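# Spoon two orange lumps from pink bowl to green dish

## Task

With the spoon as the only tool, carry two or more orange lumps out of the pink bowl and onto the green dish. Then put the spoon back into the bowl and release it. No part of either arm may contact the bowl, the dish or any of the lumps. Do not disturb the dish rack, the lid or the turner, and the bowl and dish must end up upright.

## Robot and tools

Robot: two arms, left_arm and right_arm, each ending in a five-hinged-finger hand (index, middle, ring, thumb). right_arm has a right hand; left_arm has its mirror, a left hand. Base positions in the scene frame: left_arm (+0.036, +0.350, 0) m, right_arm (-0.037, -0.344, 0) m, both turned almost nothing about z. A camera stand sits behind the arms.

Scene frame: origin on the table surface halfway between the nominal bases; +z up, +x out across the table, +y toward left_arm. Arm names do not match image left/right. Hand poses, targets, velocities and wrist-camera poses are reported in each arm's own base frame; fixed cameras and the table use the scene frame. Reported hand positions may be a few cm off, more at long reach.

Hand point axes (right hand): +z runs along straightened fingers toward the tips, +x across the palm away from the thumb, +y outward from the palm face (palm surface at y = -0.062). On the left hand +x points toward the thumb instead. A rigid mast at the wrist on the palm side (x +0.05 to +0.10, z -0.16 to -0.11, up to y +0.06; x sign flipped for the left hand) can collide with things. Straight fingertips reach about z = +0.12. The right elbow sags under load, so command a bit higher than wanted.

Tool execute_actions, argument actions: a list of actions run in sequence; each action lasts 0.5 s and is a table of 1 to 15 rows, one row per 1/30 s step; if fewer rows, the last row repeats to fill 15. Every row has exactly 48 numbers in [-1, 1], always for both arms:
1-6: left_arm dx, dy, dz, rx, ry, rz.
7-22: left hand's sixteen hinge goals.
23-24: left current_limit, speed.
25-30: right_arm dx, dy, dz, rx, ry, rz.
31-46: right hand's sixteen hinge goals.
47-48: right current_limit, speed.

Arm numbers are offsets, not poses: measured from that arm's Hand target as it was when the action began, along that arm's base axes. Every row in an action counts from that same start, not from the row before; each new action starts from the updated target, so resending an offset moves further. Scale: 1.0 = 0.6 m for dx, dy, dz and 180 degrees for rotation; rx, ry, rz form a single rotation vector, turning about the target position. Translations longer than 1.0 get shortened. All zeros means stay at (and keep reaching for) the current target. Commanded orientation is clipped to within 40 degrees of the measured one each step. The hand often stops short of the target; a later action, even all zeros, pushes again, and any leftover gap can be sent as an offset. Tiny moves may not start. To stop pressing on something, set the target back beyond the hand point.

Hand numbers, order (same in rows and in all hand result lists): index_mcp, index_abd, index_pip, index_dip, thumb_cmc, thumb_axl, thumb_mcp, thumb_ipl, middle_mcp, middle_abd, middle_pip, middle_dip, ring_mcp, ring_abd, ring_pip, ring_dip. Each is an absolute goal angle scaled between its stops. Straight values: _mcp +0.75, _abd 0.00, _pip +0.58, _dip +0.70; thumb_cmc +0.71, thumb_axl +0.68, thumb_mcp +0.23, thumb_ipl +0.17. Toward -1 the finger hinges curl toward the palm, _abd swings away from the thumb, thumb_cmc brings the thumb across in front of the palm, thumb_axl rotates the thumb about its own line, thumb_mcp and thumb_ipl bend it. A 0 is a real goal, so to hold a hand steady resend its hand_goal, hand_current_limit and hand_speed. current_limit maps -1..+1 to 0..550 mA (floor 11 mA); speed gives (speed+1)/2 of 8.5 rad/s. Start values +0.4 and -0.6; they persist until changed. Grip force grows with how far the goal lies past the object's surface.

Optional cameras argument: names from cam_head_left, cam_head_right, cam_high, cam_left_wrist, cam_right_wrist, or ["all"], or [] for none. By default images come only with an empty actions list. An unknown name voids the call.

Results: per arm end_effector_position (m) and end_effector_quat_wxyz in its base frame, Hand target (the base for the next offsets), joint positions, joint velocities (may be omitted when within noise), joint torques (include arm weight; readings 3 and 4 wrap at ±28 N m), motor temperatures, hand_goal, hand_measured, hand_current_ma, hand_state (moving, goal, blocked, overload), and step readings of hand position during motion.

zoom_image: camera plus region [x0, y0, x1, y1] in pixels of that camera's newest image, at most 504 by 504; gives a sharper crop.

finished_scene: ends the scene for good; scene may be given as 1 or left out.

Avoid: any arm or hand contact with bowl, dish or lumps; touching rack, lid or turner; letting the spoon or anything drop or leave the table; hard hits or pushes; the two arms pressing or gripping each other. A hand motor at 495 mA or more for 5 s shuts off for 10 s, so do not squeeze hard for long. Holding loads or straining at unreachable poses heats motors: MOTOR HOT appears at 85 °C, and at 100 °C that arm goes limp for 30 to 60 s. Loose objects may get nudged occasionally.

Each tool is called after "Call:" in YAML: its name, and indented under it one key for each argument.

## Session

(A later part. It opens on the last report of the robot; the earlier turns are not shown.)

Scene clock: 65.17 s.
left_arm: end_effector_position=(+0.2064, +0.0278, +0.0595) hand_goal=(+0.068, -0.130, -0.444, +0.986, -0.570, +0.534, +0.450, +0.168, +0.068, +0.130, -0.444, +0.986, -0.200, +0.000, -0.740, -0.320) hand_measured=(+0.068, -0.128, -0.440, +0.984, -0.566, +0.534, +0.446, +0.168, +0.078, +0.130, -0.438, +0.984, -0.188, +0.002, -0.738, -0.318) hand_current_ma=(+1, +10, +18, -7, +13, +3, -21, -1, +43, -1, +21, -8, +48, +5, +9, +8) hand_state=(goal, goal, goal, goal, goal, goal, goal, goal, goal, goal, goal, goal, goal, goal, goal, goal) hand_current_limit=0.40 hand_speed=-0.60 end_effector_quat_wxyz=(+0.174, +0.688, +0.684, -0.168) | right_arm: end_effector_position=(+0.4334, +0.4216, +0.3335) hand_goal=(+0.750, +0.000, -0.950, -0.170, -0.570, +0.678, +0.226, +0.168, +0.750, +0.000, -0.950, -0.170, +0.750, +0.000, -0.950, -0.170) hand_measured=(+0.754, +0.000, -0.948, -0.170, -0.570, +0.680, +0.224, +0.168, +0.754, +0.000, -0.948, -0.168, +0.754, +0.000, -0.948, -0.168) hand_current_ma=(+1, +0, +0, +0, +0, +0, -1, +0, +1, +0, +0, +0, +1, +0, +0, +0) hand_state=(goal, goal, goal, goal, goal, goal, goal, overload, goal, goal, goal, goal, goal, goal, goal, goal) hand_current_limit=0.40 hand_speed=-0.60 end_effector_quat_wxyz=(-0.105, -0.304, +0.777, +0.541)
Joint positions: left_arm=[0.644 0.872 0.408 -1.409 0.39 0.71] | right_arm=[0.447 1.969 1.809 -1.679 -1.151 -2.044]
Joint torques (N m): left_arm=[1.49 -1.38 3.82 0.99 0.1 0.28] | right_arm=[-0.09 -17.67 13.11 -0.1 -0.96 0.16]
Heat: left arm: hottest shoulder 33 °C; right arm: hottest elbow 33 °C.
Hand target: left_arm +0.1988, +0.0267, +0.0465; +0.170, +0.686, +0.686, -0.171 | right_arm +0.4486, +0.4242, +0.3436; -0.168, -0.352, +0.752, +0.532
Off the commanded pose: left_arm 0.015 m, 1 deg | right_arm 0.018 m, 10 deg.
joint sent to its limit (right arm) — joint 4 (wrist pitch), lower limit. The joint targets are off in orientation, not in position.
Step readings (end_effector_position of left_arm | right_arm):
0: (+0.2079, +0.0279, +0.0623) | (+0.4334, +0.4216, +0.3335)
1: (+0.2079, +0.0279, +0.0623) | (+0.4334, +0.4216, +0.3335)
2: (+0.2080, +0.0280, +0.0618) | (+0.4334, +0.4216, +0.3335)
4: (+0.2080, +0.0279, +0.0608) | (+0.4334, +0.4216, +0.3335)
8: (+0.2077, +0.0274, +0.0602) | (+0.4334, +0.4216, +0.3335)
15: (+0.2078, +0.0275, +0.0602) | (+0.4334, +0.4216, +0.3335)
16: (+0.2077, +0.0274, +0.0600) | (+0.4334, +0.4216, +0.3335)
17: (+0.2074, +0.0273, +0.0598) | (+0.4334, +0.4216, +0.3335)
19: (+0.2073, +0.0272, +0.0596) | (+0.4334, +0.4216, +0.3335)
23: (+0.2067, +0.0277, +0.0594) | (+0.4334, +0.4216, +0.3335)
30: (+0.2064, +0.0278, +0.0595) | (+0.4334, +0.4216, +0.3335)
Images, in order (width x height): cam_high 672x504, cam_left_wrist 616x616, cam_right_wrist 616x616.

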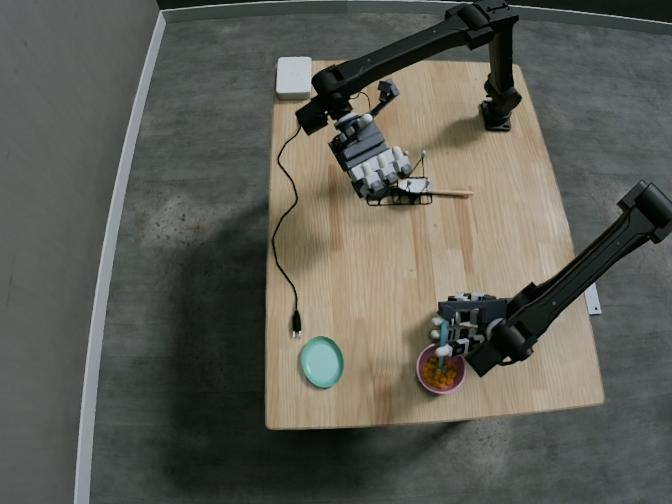

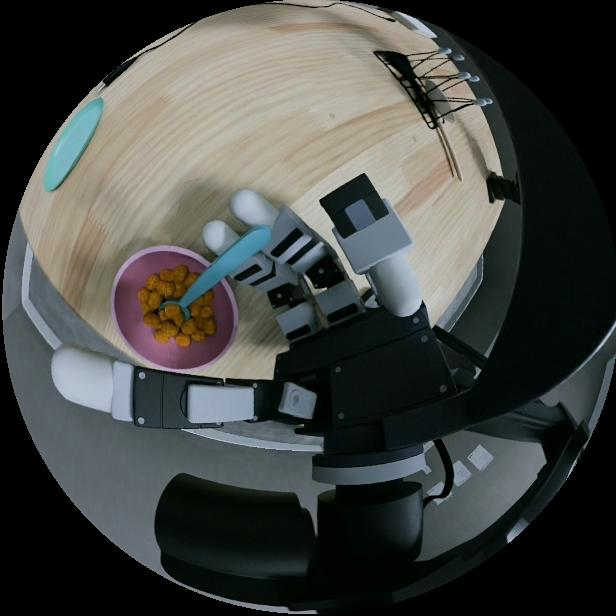

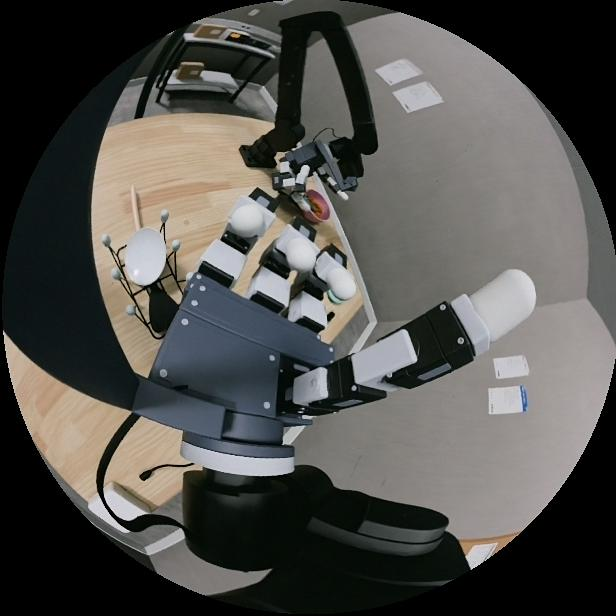

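Call:
execute_actions:
  actions:
    - [[0.006,0.003,0.022,0,0,0,0.0685,-0.13,-0.445,0.986,-0.571,0.533,0.375,-0.5,0.0685,0.13,-0.445,0.986,-0.2,0,-0.74,-0.32,0.4,-0.6,0,0,0,0,0,0,0.75,0,-0.95,-0.17,-0.571,0.678,0.226,0.168,0.75,0,-0.95,-0.17,0.75,0,-0.95,-0.17,0.4,-0.6]]
    - [[0.004,0.002,0.019,0,0,0,0.0685,-0.13,-0.445,0.986,-0.571,0.533,0.375,-0.87,0.0685,0.13,-0.445,0.986,-0.2,0,-0.74,-0.32,0.4,-0.6,0,0,0,0,0,0,0.75,0,-0.95,-0.17,-0.571,0.678,0.226,0.168,0.75,0,-0.95,-0.17,0.75,0,-0.95,-0.17,0.4,-0.6]]
  cameras: ["cam_left_wrist","cam_right_wrist","cam_high"]

Call:
zoom_image:
  camera: "cam_right_wrist"
  region: [260, 150, 340, 230]

Call:
zoom_image:
  camera: "cam_high"
  region: [400, 270, 500, 370]

Call:
zoom_image:
  camera: "cam_left_wrist"
  region: [110, 170, 290, 400]

Scene clock: 67.40 s.
left_arm: end_effector_position=(+0.1998, +0.0231, +0.0611) hand_goal=(+0.068, -0.130, -0.444, +0.986, -0.570, +0.534, +0.376, -0.870, +0.068, +0.130, -0.444, +0.986, -0.200, +0.000, -0.740, -0.320) hand_measured=(+0.060, -0.128, -0.440, +0.984, -0.566, +0.534, +0.376, -0.868, +0.078, +0.130, -0.438, +0.984, -0.188, +0.002, -0.738, -0.318) hand_current_ma=(-33, +10, +18, -7, +13, +3, -5, +9, +43, -1, +21, -8, +48, +5, +9, +8) hand_state=(goal, goal, goal, goal, goal, goal, goal, goal, goal, goal, goal, goal, goal, goal, goal, goal) hand_current_limit=0.40 hand_speed=-0.60 end_effector_quat_wxyz=(+0.171, +0.685, +0.684, -0.182) | right_arm: end_effector_position=(+0.4334, +0.4216, +0.3335) hand_goal=(+0.750, +0.000, -0.950, -0.170, -0.570, +0.678, +0.226, +0.168, +0.750, +0.000, -0.950, -0.170, +0.750, +0.000, -0.950, -0.170) hand_measured=(+0.754, +0.000, -0.948, -0.170, -0.570, +0.680, +0.224, +0.168, +0.754, +0.000, -0.948, -0.168, +0.754, +0.000, -0.948, -0.168) hand_current_ma=(+1, +0, +0, +0, +0, +0, -1, +0, +1, +0, +0, +0, +1, +0, +0, +0) hand_state=(goal, goal, goal, goal, goal, goal, goal, overload, goal, goal, goal, goal, goal, goal, goal, goal) hand_current_limit=0.40 hand_speed=-0.60 end_effector_quat_wxyz=(-0.105, -0.304, +0.777, +0.541)
Joint positions: left_arm=[0.644 0.864 0.41 -1.45 0.388 0.711] | right_arm=[0.447 1.969 1.809 -1.679 -1.151 -2.044]
Joint torques (N m): left_arm=[0.56 -2.26 8.18 -0.28 0.28 0.15] | right_arm=[-0.15 -17.61 13.05 -0.18 -0.96 0.17]
Heat: left arm: hottest shoulder 33 °C; right arm: hottest elbow 34 °C.
Hand target: left_arm +0.2049, +0.0297, +0.0712; +0.170, +0.686, +0.686, -0.171 | right_arm +0.4486, +0.4242, +0.3436; -0.168, -0.352, +0.752, +0.532
Off the commanded pose: left_arm 0.013 m, 1 deg | right_arm 0.018 m, 10 deg.
joint sent to its limit (right arm) — joint 4 (wrist pitch), lower limit. The joint targets are off in orientation, not in position.
Step readings (end_effector_position of left_arm | right_arm):
0: (+0.2064, +0.0278, +0.0596) | (+0.4334, +0.4216, +0.3335)
1: (+0.2063, +0.0277, +0.0596) | (+0.4334, +0.4216, +0.3335)
2: (+0.2060, +0.0275, +0.0597) | (+0.4334, +0.4216, +0.3335)
4: (+0.2055, +0.0271, +0.0599) | (+0.4334, +0.4216, +0.3335)
8: (+0.2051, +0.0268, +0.0601) | (+0.4334, +0.4216, +0.3335)
15: (+0.2044, +0.0263, +0.0601) | (+0.4334, +0.4216, +0.3335)
16: (+0.2043, +0.0262, +0.0601) | (+0.4334, +0.4216, +0.3335)
17: (+0.2041, +0.0260, +0.0605) | (+0.4334, +0.4216, +0.3335)
19: (+0.2038, +0.0259, +0.0612) | (+0.4334, +0.4216, +0.3335)
23: (+0.2013, +0.0241, +0.0612) | (+0.4334, +0.4216, +0.3335)
30: (+0.1999, +0.0232, +0.0611) | (+0.4334, +0.4216, +0.3335)
Images, in order (width x height): cam_high 672x504, cam_left_wrist 616x616, cam_right_wrist 616x616.

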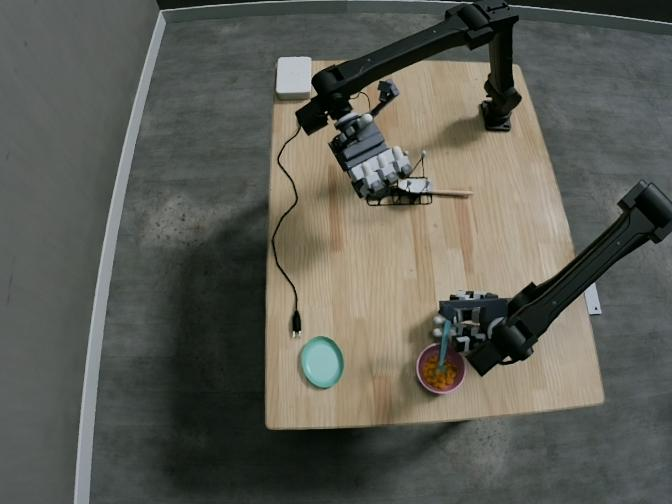

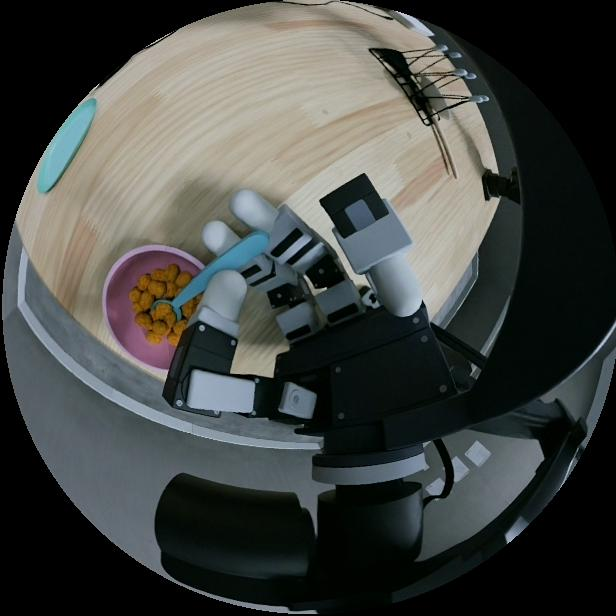

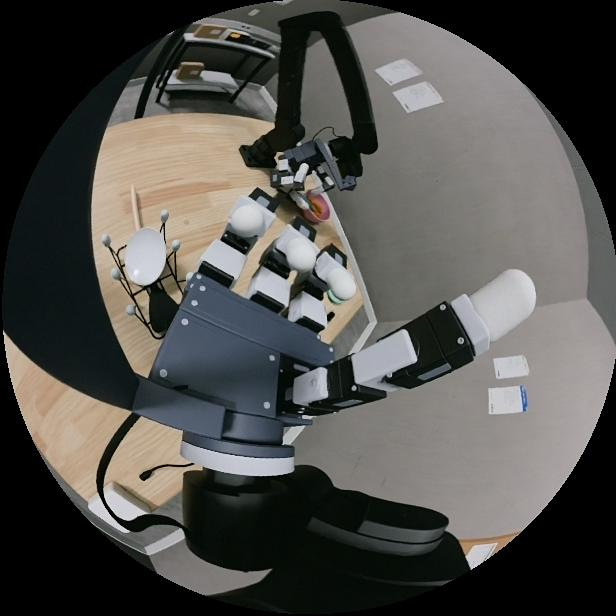

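Scaled by 6.300 from the camera's 616x616 image, which has a finer 880x880 frame.

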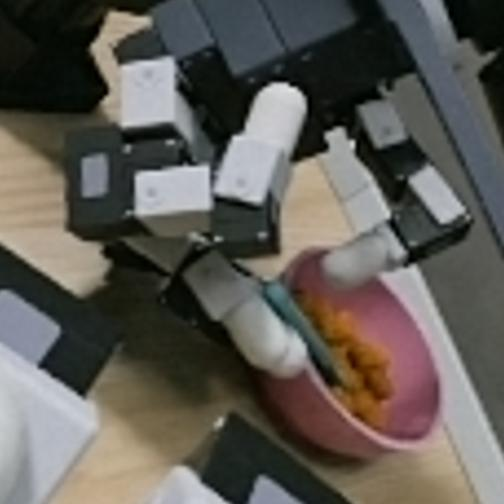

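Scaled by 5.040 from the camera's 672x504 image, which has a finer 960x720 frame.

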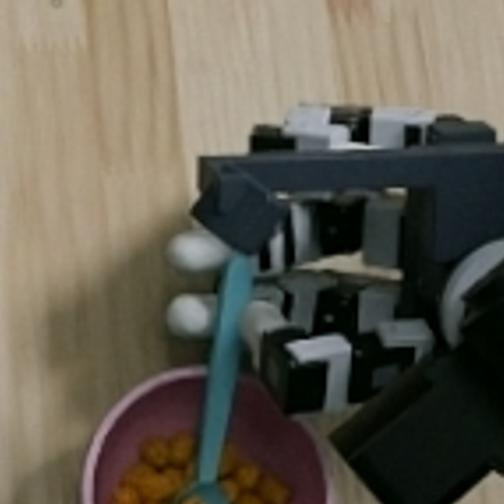

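Scaled by 2.191 from the camera's 616x616 image, which has a finer 880x880 frame.

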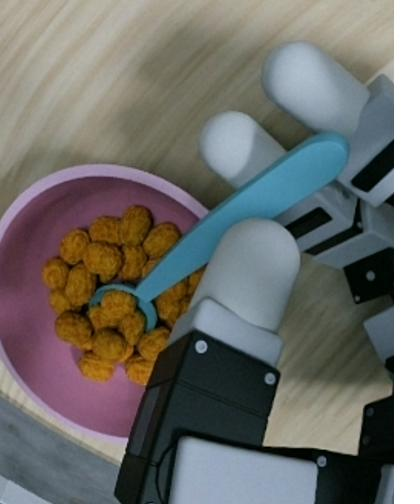

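Call:
execute_actions:
  actions:
    - [[0,0,0.006,0,0,0,0.0685,-0.13,-0.445,0.986,-0.571,0.533,0.375,-0.87,0.0685,0.13,-0.445,0.986,-0.2,0,-0.74,-0.32,0.4,-0.6,0,0,0,0,0,0,0.75,0,-0.95,-0.17,-0.571,0.678,0.226,0.168,0.75,0,-0.95,-0.17,0.75,0,-0.95,-0.17,0.4,-0.6]]
  cameras: ["cam_left_wrist","cam_right_wrist","cam_high"]

Call:
zoom_image:
  camera: "cam_right_wrist"
  region: [260, 150, 340, 230]

Call:
zoom_image:
  camera: "cam_left_wrist"
  region: [110, 170, 290, 400]

Scene clock: 68.40 s.
left_arm: end_effector_position=(+0.1968, +0.0214, +0.0614) hand_goal=(+0.068, -0.130, -0.444, +0.986, -0.570, +0.534, +0.376, -0.870, +0.068, +0.130, -0.444, +0.986, -0.200, +0.000, -0.740, -0.320) hand_measured=(+0.070, -0.128, -0.440, +0.984, -0.566, +0.534, +0.376, -0.868, +0.078, +0.130, -0.438, +0.984, -0.188, +0.002, -0.738, -0.318) hand_current_ma=(+10, +10, +18, -7, +13, +3, -5, +9, +43, -1, +21, -8, +48, +5, +9, +8) hand_state=(goal, goal, goal, goal, goal, goal, goal, goal, goal, goal, goal, goal, goal, goal, goal, goal) hand_current_limit=0.40 hand_speed=-0.60 end_effector_quat_wxyz=(+0.169, +0.684, +0.685, -0.187) | right_arm: end_effector_position=(+0.4334, +0.4216, +0.3335) hand_goal=(+0.750, +0.000, -0.950, -0.170, -0.570, +0.678, +0.226, +0.168, +0.750, +0.000, -0.950, -0.170, +0.750, +0.000, -0.950, -0.170) hand_measured=(+0.754, +0.000, -0.948, -0.170, -0.570, +0.680, +0.224, +0.168, +0.754, +0.000, -0.948, -0.168, +0.754, +0.000, -0.948, -0.168) hand_current_ma=(+1, +0, +0, +0, +0, +0, -1, +0, +1, +0, +0, +0, +1, +0, +0, +0) hand_state=(goal, goal, goal, goal, goal, goal, goal, overload, goal, goal, goal, goal, goal, goal, goal, goal) hand_current_limit=0.40 hand_speed=-0.60 end_effector_quat_wxyz=(-0.105, -0.304, +0.777, +0.541)
Joint positions: left_arm=[0.644 0.86 0.409 -1.465 0.385 0.711] | right_arm=[0.447 1.969 1.809 -1.679 -1.151 -2.044]
Joint torques (N m): left_arm=[0.32 -2.14 8.87 -0.32 0.42 0.16] | right_arm=[-0.26 -17.55 13.12 -0.2 -0.95 0.18]
Heat: left arm: hottest shoulder 33 °C; right arm: hottest elbow 34 °C.
Hand target: left_arm +0.2048, +0.0297, +0.0747; +0.170, +0.686, +0.686, -0.171 | right_arm +0.4486, +0.4242, +0.3436; -0.168, -0.352, +0.752, +0.532
Off the commanded pose: left_arm 0.018 m, 2 deg | right_arm 0.018 m, 10 deg.
joint sent to its limit (right arm) — joint 4 (wrist pitch), lower limit. The joint targets are off in orientation, not in position.
Step readings (end_effector_position of left_arm | right_arm):
0: (+0.1997, +0.0230, +0.0610) | (+0.4334, +0.4216, +0.3335)
1: (+0.1998, +0.0231, +0.0611) | (+0.4334, +0.4216, +0.3335)
2: (+0.1995, +0.0229, +0.0611) | (+0.4334, +0.4216, +0.3335)
4: (+0.1987, +0.0224, +0.0611) | (+0.4334, +0.4216, +0.3335)
8: (+0.1974, +0.0217, +0.0614) | (+0.4334, +0.4216, +0.3335)
15: (+0.1969, +0.0214, +0.0613) | (+0.4334, +0.4216, +0.3335)
Images, in order (width x height): cam_high 672x504, cam_left_wrist 616x616, cam_right_wrist 616x616.

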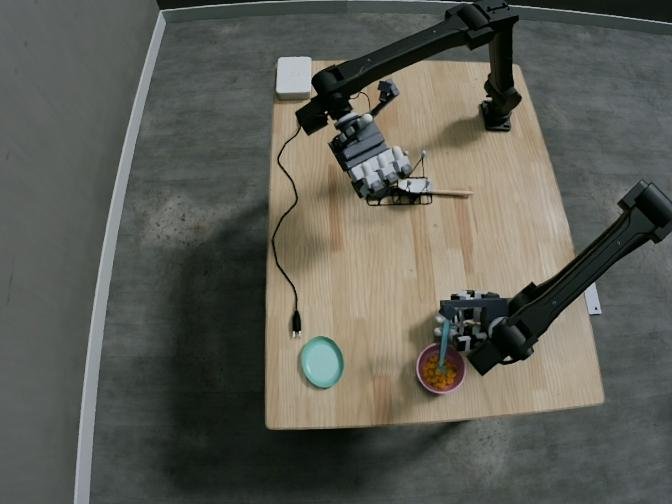

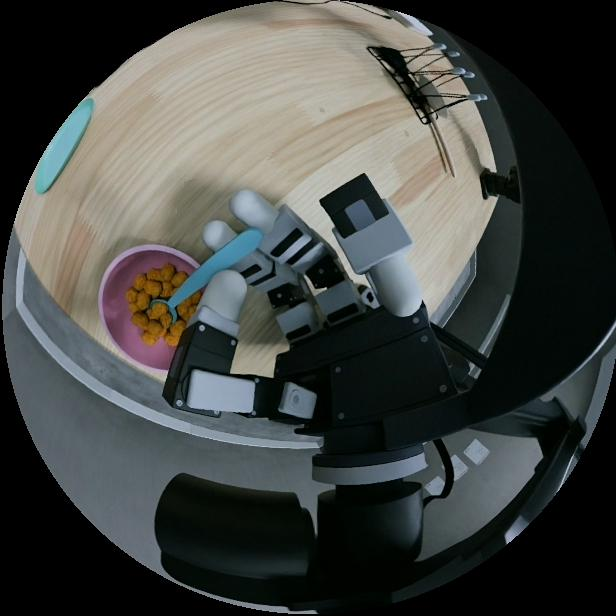

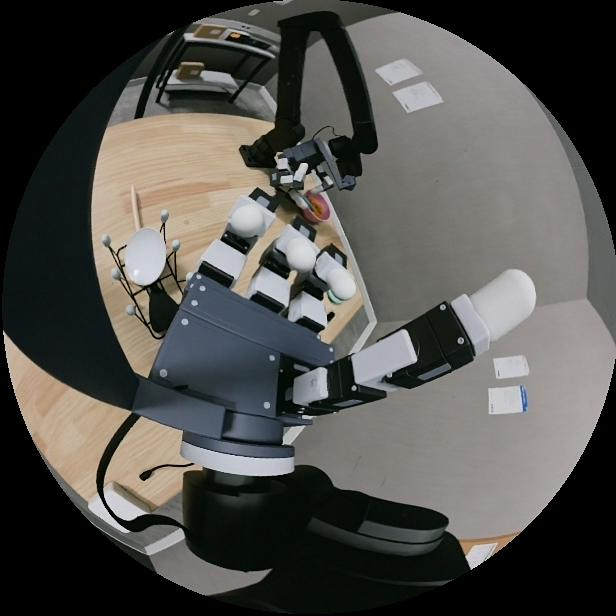

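Scaled by 6.300 from the camera's 616x616 image, which has a finer 880x880 frame.

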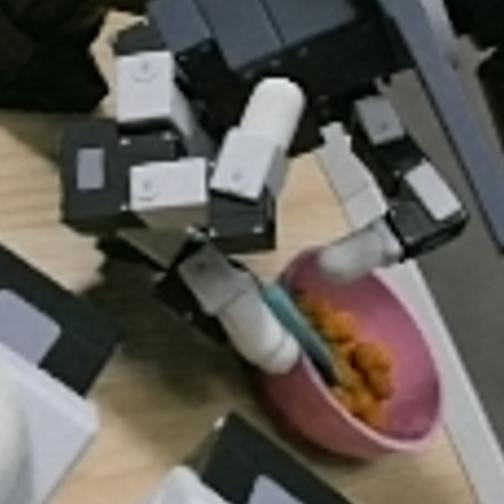

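Scaled by 2.191 from the camera's 616x616 image, which has a finer 880x880 frame.

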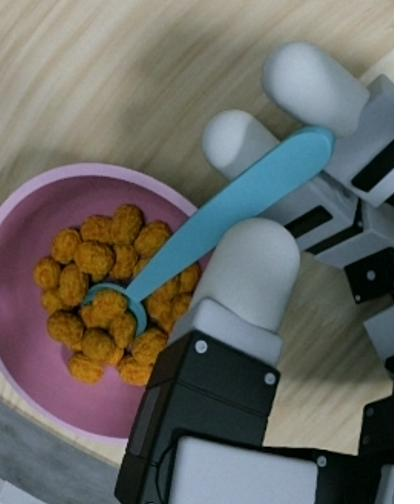

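Call:
execute_actions:
  actions:
    - [[0,0,0,0,0,0,0.0685,-0.13,-0.445,0.986,-0.571,0.533,0.06,-0.5,0.0685,0.13,-0.445,0.986,-0.2,0,-0.74,-0.32,0.4,-0.7,0,0,0,0,0,0,0.75,0,-0.95,-0.17,-0.571,0.678,0.226,0.168,0.75,0,-0.95,-0.17,0.75,0,-0.95,-0.17,0.4,-0.6]]
    - [[0,0,0,0,0,0,0.0685,-0.13,-0.445,0.986,-0.571,0.533,-0.022,-0.41,0.0685,0.13,-0.445,0.986,-0.2,0,-0.74,-0.32,0.4,-0.7,0,0,0,0,0,0,0.75,0,-0.95,-0.17,-0.571,0.678,0.226,0.168,0.75,0,-0.95,-0.17,0.75,0,-0.95,-0.17,0.4,-0.6]]
  cameras: ["cam_left_wrist","cam_right_wrist","cam_high"]

Call:
zoom_image:
  camera: "cam_right_wrist"
  region: [260, 150, 340, 230]

Call:
zoom_image:
  camera: "cam_high"
  region: [400, 270, 500, 370]

Call:
zoom_image:
  camera: "cam_left_wrist"
  region: [110, 170, 290, 400]

Scene clock: 70.33 s.
left_arm: end_effector_position=(+0.1969, +0.0214, +0.0615) hand_goal=(+0.068, -0.130, -0.444, +0.986, -0.570, +0.534, -0.022, -0.410, +0.068, +0.130, -0.444, +0.986, -0.200, +0.000, -0.740, -0.320) hand_measured=(+0.084, -0.126, -0.430, +0.990, -0.562, +0.536, -0.012, -0.426, +0.096, +0.126, -0.420, +0.994, -0.188, +0.002, -0.738, -0.318) hand_current_ma=(+75, +10, +58, +14, +30, +5, +57, -96, +128, -16, +98, +28, +48, +5, +9, +8) hand_state=(goal, goal, goal, goal, goal, goal, goal, goal, blocked, goal, blocked, goal, goal, goal, goal, goal) hand_current_limit=0.40 hand_speed=-0.70 end_effector_quat_wxyz=(+0.169, +0.684, +0.685, -0.187) | right_arm: end_effector_position=(+0.4334, +0.4216, +0.3335) hand_goal=(+0.750, +0.000, -0.950, -0.170, -0.570, +0.678, +0.226, +0.168, +0.750, +0.000, -0.950, -0.170, +0.750, +0.000, -0.950, -0.170) hand_measured=(+0.754, +0.000, -0.948, -0.170, -0.570, +0.680, +0.224, +0.168, +0.754, +0.000, -0.948, -0.168, +0.754, +0.000, -0.948, -0.168) hand_current_ma=(+1, +0, +0, +0, +0, +0, -1, +0, +1, +0, +0, +0, +1, +0, +0, +0) hand_state=(goal, goal, goal, goal, goal, goal, goal, overload, goal, goal, goal, goal, goal, goal, goal, goal) hand_current_limit=0.40 hand_speed=-0.60 end_effector_quat_wxyz=(-0.105, -0.304, +0.777, +0.541)
Joint positions: left_arm=[0.644 0.859 0.409 -1.465 0.385 0.711] | right_arm=[0.447 1.969 1.809 -1.679 -1.151 -2.044]
Joint torques (N m): left_arm=[0.44 -2.43 8.77 -0.32 0.38 0.15] | right_arm=[-0.21 -17.49 13.19 -0.27 -0.95 0.17]
Heat: left arm: hottest shoulder 33 °C; right arm: hottest elbow 34 °C.
Hand target: left_arm +0.2048, +0.0297, +0.0747; +0.170, +0.686, +0.686, -0.171 | right_arm +0.4486, +0.4242, +0.3436; -0.168, -0.352, +0.752, +0.532
Off the commanded pose: left_arm 0.017 m, 2 deg | right_arm 0.018 m, 10 deg.
joint sent to its limit (right arm) — joint 4 (wrist pitch), lower limit. The joint targets are off in orientation, not in position.
Step readings (end_effector_position of left_arm | right_arm):
0: (+0.1968, +0.0214, +0.0614) | (+0.4334, +0.4216, +0.3335)
1: (+0.1968, +0.0214, +0.0614) | (+0.4334, +0.4216, +0.3335)
2: (+0.1968, +0.0214, +0.0614) | (+0.4334, +0.4216, +0.3335)
4: (+0.1968, +0.0214, +0.0614) | (+0.4334, +0.4216, +0.3335)
8: (+0.1968, +0.0214, +0.0614) | (+0.4334, +0.4216, +0.3335)
15: (+0.1968, +0.0214, +0.0614) | (+0.4334, +0.4216, +0.3335)
16: (+0.1968, +0.0214, +0.0614) | (+0.4334, +0.4216, +0.3335)
17: (+0.1968, +0.0214, +0.0614) | (+0.4334, +0.4216, +0.3335)
19: (+0.1968, +0.0214, +0.0615) | (+0.4334, +0.4216, +0.3335)
23: (+0.1969, +0.0214, +0.0615) | (+0.4334, +0.4216, +0.3335)
30: (+0.1969, +0.0214, +0.0615) | (+0.4334, +0.4216, +0.3335)
Images, in order (width x height): cam_high 672x504, cam_left_wrist 616x616, cam_right_wrist 616x616.

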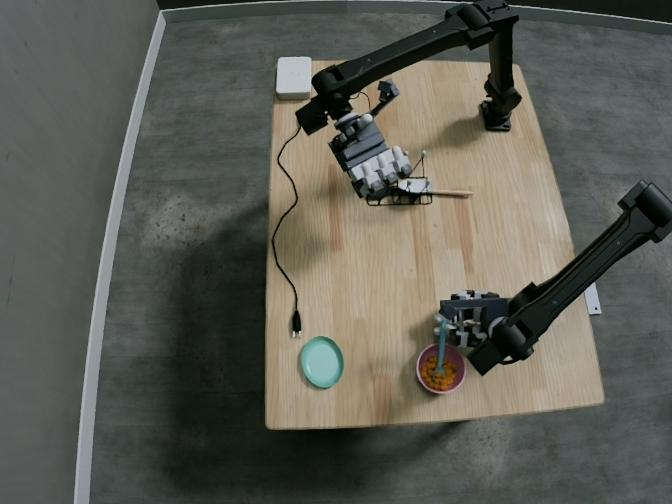

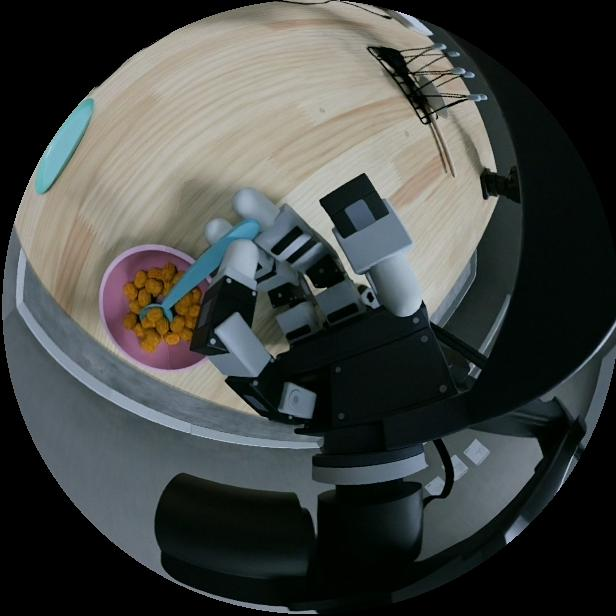

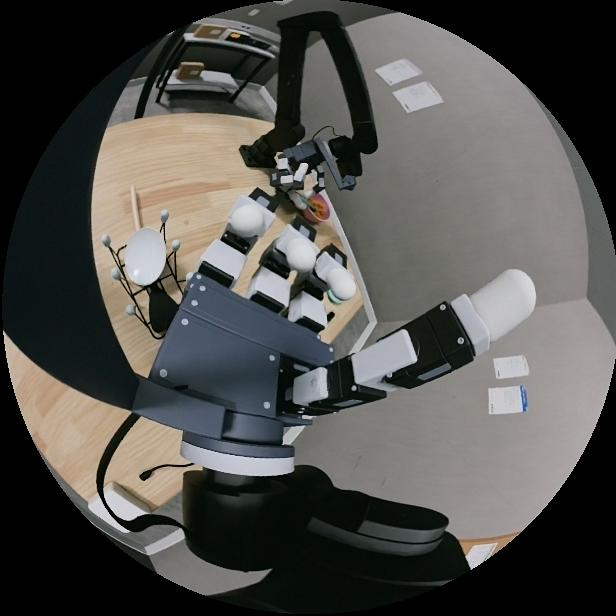

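Scaled by 6.300 from the camera's 616x616 image, which has a finer 880x880 frame.

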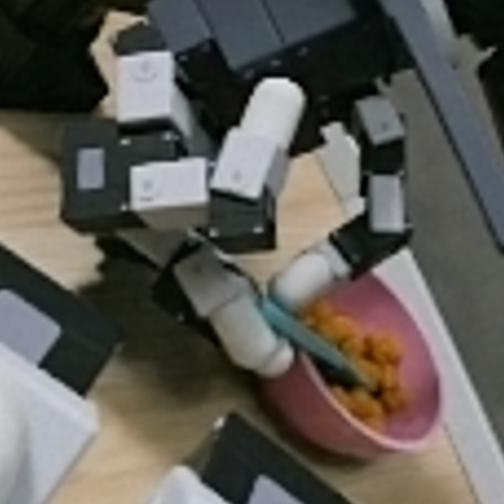

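Scaled by 5.040 from the camera's 672x504 image, which has a finer 960x720 frame.

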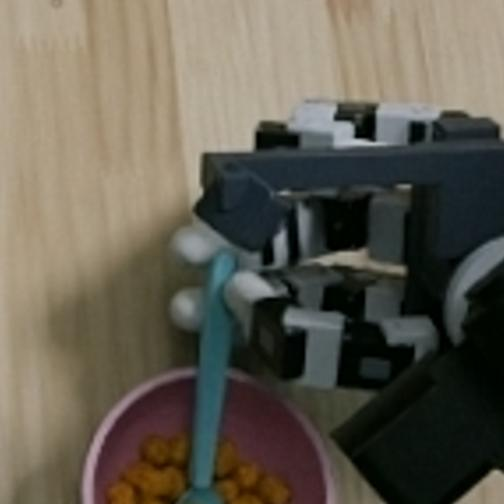

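Scaled by 2.191 from the camera's 616x616 image, which has a finer 880x880 frame.

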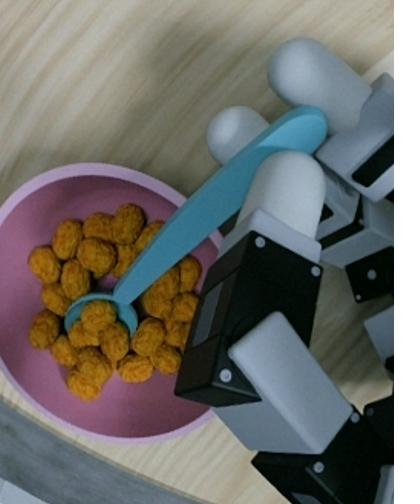

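Call:
execute_actions:
  actions:
    - [[0,0,0,0,0,0,0.0685,-0.13,-0.445,0.986,-0.571,0.533,0.169,-0.48,0.0685,0.13,-0.445,0.986,-0.2,0,-0.74,-0.32,0.4,-0.7,0,0,0,0,0,0,0.75,0,-0.95,-0.17,-0.571,0.678,0.226,0.168,0.75,0,-0.95,-0.17,0.75,0,-0.95,-0.17,0.4,-0.6]]
    - [[0,0,0,0,0,0,0.0685,-0.13,-0.445,0.986,-0.571,0.533,0.03,-0.29,0.0685,0.13,-0.445,0.986,-0.2,0,-0.74,-0.32,0.4,-0.8,0,0,0,0,0,0,0.75,0,-0.95,-0.17,-0.571,0.678,0.226,0.168,0.75,0,-0.95,-0.17,0.75,0,-0.95,-0.17,0.4,-0.6]]
  cameras: ["cam_left_wrist","cam_right_wrist","cam_high"]

Call:
zoom_image:
  camera: "cam_high"
  region: [400, 270, 500, 370]

Call:
zoom_image:
  camera: "cam_left_wrist"
  region: [110, 170, 290, 400]

Scene clock: 72.03 s.
left_arm: end_effector_position=(+0.1969, +0.0214, +0.0615) hand_goal=(+0.068, -0.130, -0.444, +0.986, -0.570, +0.534, +0.030, -0.290, +0.068, +0.130, -0.444, +0.986, -0.200, +0.000, -0.740, -0.320) hand_measured=(+0.082, -0.126, -0.436, +0.990, -0.562, +0.536, +0.030, -0.292, +0.082, +0.128, -0.436, +0.990, -0.188, +0.002, -0.738, -0.318) hand_current_ma=(+62, +10, +27, +12, +30, +5, -2, -12, +62, -6, +33, +13, +48, +5, +9, +8) hand_state=(goal, goal, goal, goal, goal, goal, goal, goal, goal, goal, goal, goal, goal, goal, goal, goal) hand_current_limit=0.40 hand_speed=-0.80 end_effector_quat_wxyz=(+0.169, +0.684, +0.685, -0.187) | right_arm: end_effector_position=(+0.4334, +0.4216, +0.3335) hand_goal=(+0.750, +0.000, -0.950, -0.170, -0.570, +0.678, +0.226, +0.168, +0.750, +0.000, -0.950, -0.170, +0.750, +0.000, -0.950, -0.170) hand_measured=(+0.754, +0.000, -0.948, -0.170, -0.570, +0.680, +0.224, +0.168, +0.754, +0.000, -0.948, -0.168, +0.754, +0.000, -0.948, -0.168) hand_current_ma=(+1, +0, +0, +0, +0, +0, -1, +0, +1, +0, +0, +0, +1, +0, +0, +0) hand_state=(goal, goal, goal, goal, goal, goal, goal, overload, goal, goal, goal, goal, goal, goal, goal, goal) hand_current_limit=0.40 hand_speed=-0.60 end_effector_quat_wxyz=(-0.105, -0.304, +0.777, +0.541)
Joint positions: left_arm=[0.644 0.859 0.409 -1.465 0.385 0.711] | right_arm=[0.447 1.969 1.809 -1.679 -1.151 -2.044]
Joint torques (N m): left_arm=[0.73 -2.14 8.8 -0.31 0.39 0.18] | right_arm=[-0.21 -17.73 13.11 -0.18 -0.96 0.18]
Heat: left arm: hottest shoulder 33 °C; right arm: hottest elbow 34 °C.
Hand target: left_arm +0.2048, +0.0296, +0.0747; +0.170, +0.686, +0.686, -0.171 | right_arm +0.4486, +0.4242, +0.3436; -0.168, -0.352, +0.752, +0.532
Off the commanded pose: left_arm 0.017 m, 2 deg | right_arm 0.018 m, 10 deg.
joint sent to its limit (right arm) — joint 4 (wrist pitch), lower limit. The joint targets are off in orientation, not in position.
Step readings (end_effector_position of left_arm | right_arm):
0: (+0.1969, +0.0214, +0.0615) | (+0.4334, +0.4216, +0.3335)
1: (+0.1969, +0.0214, +0.0615) | (+0.4334, +0.4216, +0.3335)
2: (+0.1969, +0.0214, +0.0615) | (+0.4334, +0.4216, +0.3335)
4: (+0.1969, +0.0214, +0.0615) | (+0.4334, +0.4216, +0.3335)
8: (+0.1969, +0.0214, +0.0615) | (+0.4334, +0.4216, +0.3335)
15: (+0.1969, +0.0214, +0.0615) | (+0.4334, +0.4216, +0.3335)
16: (+0.1969, +0.0214, +0.0615) | (+0.4334, +0.4216, +0.3335)
17: (+0.1969, +0.0214, +0.0615) | (+0.4334, +0.4216, +0.3335)
19: (+0.1969, +0.0214, +0.0615) | (+0.4334, +0.4216, +0.3335)
23: (+0.1969, +0.0214, +0.0615) | (+0.4334, +0.4216, +0.3335)
30: (+0.1969, +0.0214, +0.0615) | (+0.4334, +0.4216, +0.3335)
Images, in order (width x height): cam_high 672x504, cam_left_wrist 616x616, cam_right_wrist 616x616.

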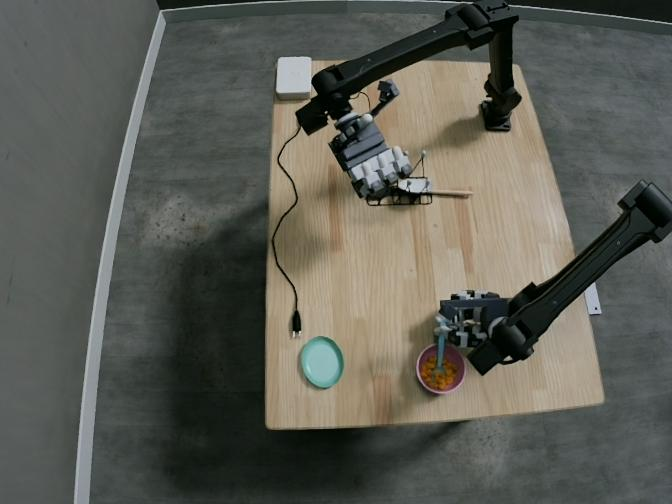

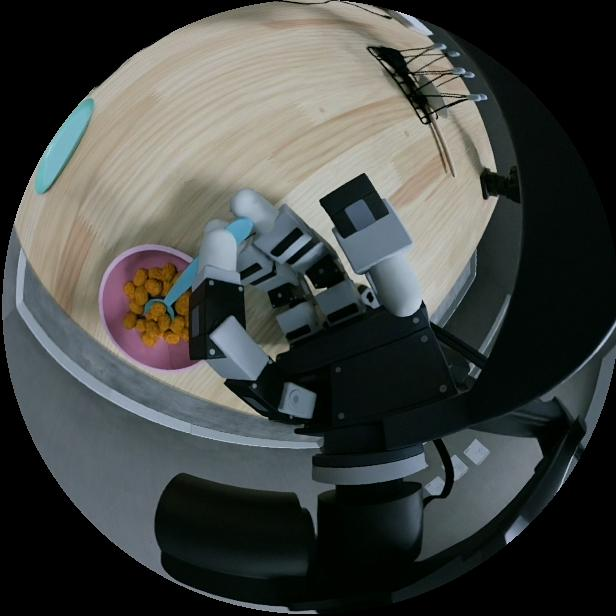

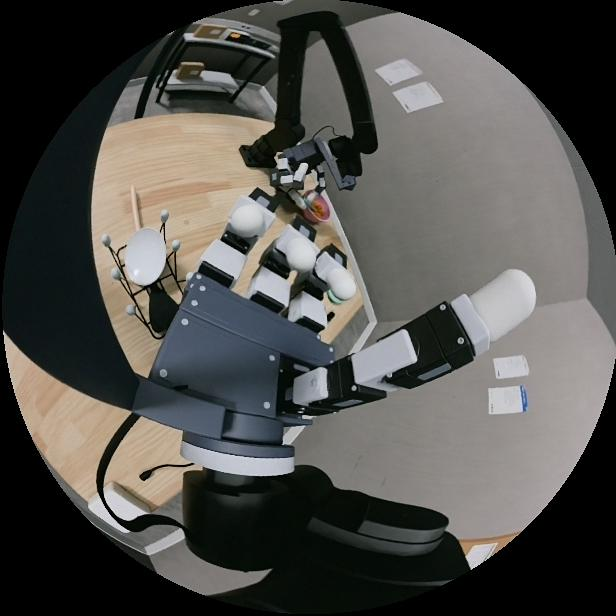

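Scaled by 5.040 from the camera's 672x504 image, which has a finer 960x720 frame.

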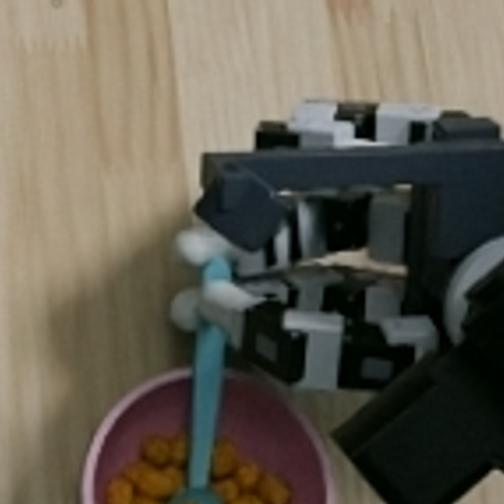

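Scaled by 2.191 from the camera's 616x616 image, which has a finer 880x880 frame.

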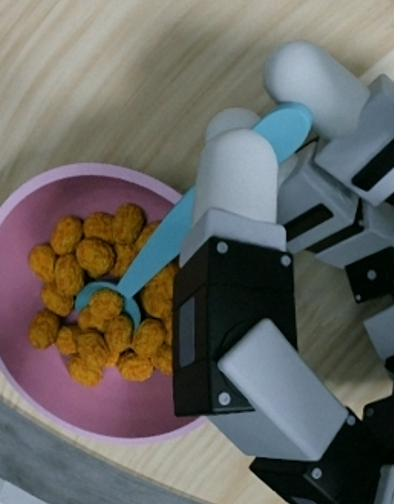

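Call:
execute_actions:
  actions:
    - [[0,0,0,0,0,0,0.0685,-0.13,-0.445,0.986,-0.571,0.533,-0.169,-0.09,0.0685,0.13,-0.445,0.986,-0.2,0,-0.74,-0.32,0.4,-0.8,0,0,0,0,0,0,0.75,0,-0.95,-0.17,-0.571,0.678,0.226,0.168,0.75,0,-0.95,-0.17,0.75,0,-0.95,-0.17,0.4,-0.6]]
    - [[0,0,0,0,0,0,0.0685,-0.13,-0.445,0.986,-0.571,0.533,-0.169,-0.09,0.0685,0.13,-0.445,0.986,-0.2,0,-0.74,-0.32,0.4,-0.8,0,0,0,0,0,0,0.75,0,-0.95,-0.17,-0.571,0.678,0.226,0.168,0.75,0,-0.95,-0.17,0.75,0,-0.95,-0.17,0.4,-0.6]]
  cameras: ["cam_left_wrist","cam_right_wrist","cam_high"]

Call:
zoom_image:
  camera: "cam_high"
  region: [400, 270, 500, 370]

Call:
zoom_image:
  camera: "cam_left_wrist"
  region: [110, 170, 290, 400]

Call:
zoom_image:
  camera: "cam_right_wrist"
  region: [260, 150, 340, 230]

Scene clock: 73.57 s.
left_arm: end_effector_position=(+0.1969, +0.0214, +0.0616) hand_goal=(+0.068, -0.130, -0.444, +0.986, -0.570, +0.534, -0.168, -0.090, +0.068, +0.130, -0.444, +0.986, -0.200, +0.000, -0.740, -0.320) hand_measured=(+0.092, -0.126, -0.422, +0.994, -0.560, +0.536, -0.124, -0.088, +0.106, +0.124, -0.412, +0.998, -0.188, +0.002, -0.738, -0.318) hand_current_ma=(+108, +10, +88, +34, +39, +5, +259, +15, +182, -18, +137, +49, +48, +5, +9, +8) hand_state=(blocked, goal, blocked, goal, goal, goal, blocked, goal, blocked, goal, blocked, goal, goal, goal, goal, goal) hand_current_limit=0.40 hand_speed=-0.80 end_effector_quat_wxyz=(+0.169, +0.684, +0.685, -0.186) | right_arm: end_effector_position=(+0.4334, +0.4216, +0.3335) hand_goal=(+0.750, +0.000, -0.950, -0.170, -0.570, +0.678, +0.226, +0.168, +0.750, +0.000, -0.950, -0.170, +0.750, +0.000, -0.950, -0.170) hand_measured=(+0.754, +0.000, -0.948, -0.170, -0.570, +0.680, +0.224, +0.168, +0.754, +0.000, -0.948, -0.168, +0.754, +0.000, -0.948, -0.168) hand_current_ma=(+1, +0, +0, +0, +0, +0, -1, +0, +1, +0, +0, +0, +1, +0, +0, +0) hand_state=(goal, goal, goal, goal, goal, goal, goal, overload, goal, goal, goal, goal, goal, goal, goal, goal) hand_current_limit=0.40 hand_speed=-0.60 end_effector_quat_wxyz=(-0.105, -0.304, +0.777, +0.541)
Joint positions: left_arm=[0.644 0.858 0.409 -1.465 0.385 0.711] | right_arm=[0.447 1.969 1.809 -1.679 -1.151 -2.044]
Joint torques (N m): left_arm=[0.62 -2.26 8.73 -0.35 0.41 0.15] | right_arm=[0.03 -17.85 13.14 -0.2 -0.96 0.17]
Heat: left arm: hottest shoulder 33 °C; right arm: hottest elbow 34 °C.
Hand target: left_arm +0.2048, +0.0296, +0.0747; +0.170, +0.686, +0.686, -0.171 | right_arm +0.4486, +0.4242, +0.3436; -0.168, -0.352, +0.752, +0.532
Off the commanded pose: left_arm 0.017 m, 2 deg | right_arm 0.018 m, 10 deg.
joint sent to its limit (right arm) — joint 4 (wrist pitch), lower limit. The joint targets are off in orientation, not in position.
Step readings (end_effector_position of left_arm | right_arm):
0: (+0.1969, +0.0214, +0.0615) | (+0.4334, +0.4216, +0.3335)
1: (+0.1969, +0.0214, +0.0615) | (+0.4334, +0.4216, +0.3335)
2: (+0.1969, +0.0214, +0.0615) | (+0.4334, +0.4216, +0.3335)
4: (+0.1969, +0.0214, +0.0615) | (+0.4334, +0.4216, +0.3335)
8: (+0.1969, +0.0214, +0.0615) | (+0.4334, +0.4216, +0.3335)
15: (+0.1969, +0.0214, +0.0616) | (+0.4334, +0.4216, +0.3335)
16: (+0.1969, +0.0214, +0.0616) | (+0.4334, +0.4216, +0.3335)
17: (+0.1970, +0.0215, +0.0618) | (+0.4334, +0.4216, +0.3335)
19: (+0.1969, +0.0214, +0.0616) | (+0.4334, +0.4216, +0.3335)
23: (+0.1969, +0.0214, +0.0616) | (+0.4334, +0.4216, +0.3335)
30: (+0.1969, +0.0214, +0.0616) | (+0.4334, +0.4216, +0.3335)
Images, in order (width x height): cam_high 672x504, cam_left_wrist 616x616, cam_right_wrist 616x616.

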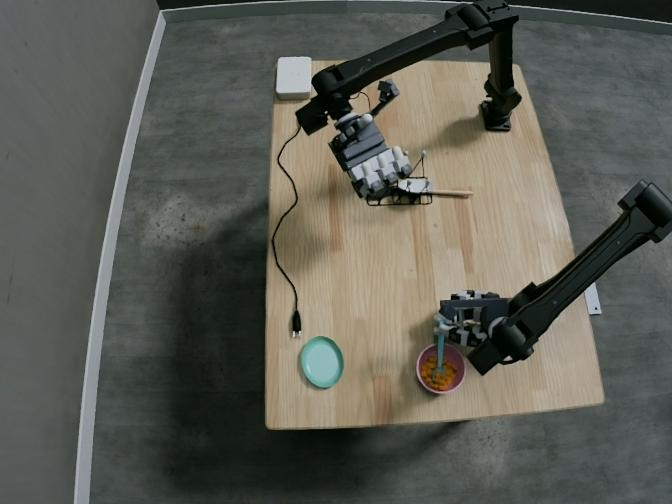

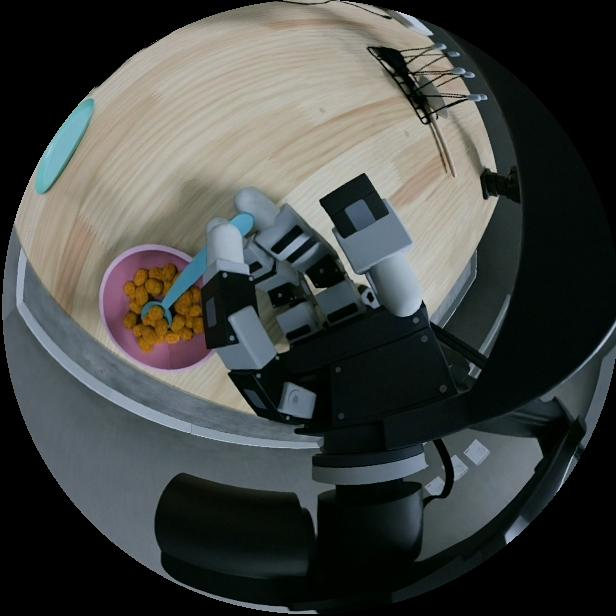

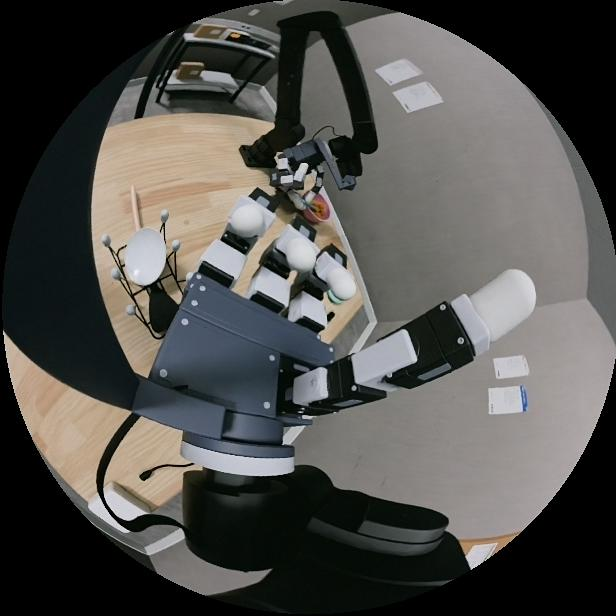

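Scaled by 5.040 from the camera's 672x504 image, which has a finer 960x720 frame.

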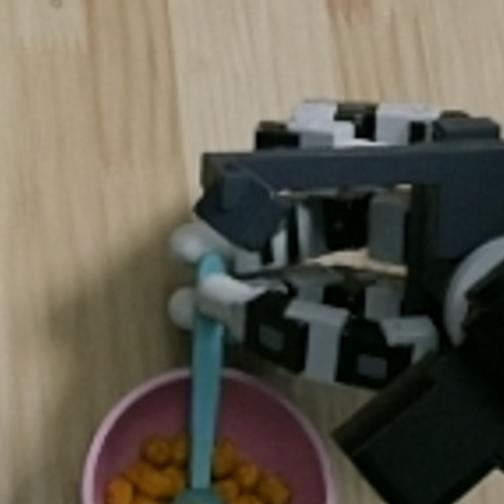

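Scaled by 2.191 from the camera's 616x616 image, which has a finer 880x880 frame.

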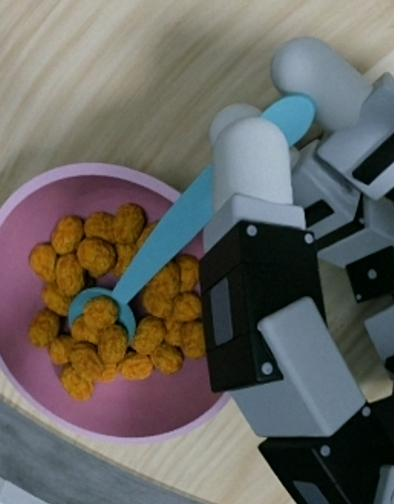

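Scaled by 6.300 from the camera's 616x616 image, which has a finer 880x880 frame.

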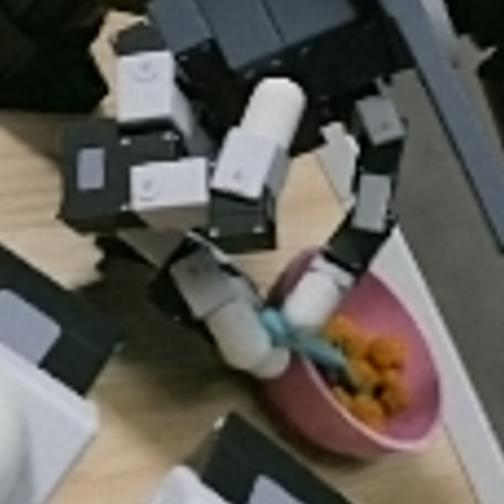

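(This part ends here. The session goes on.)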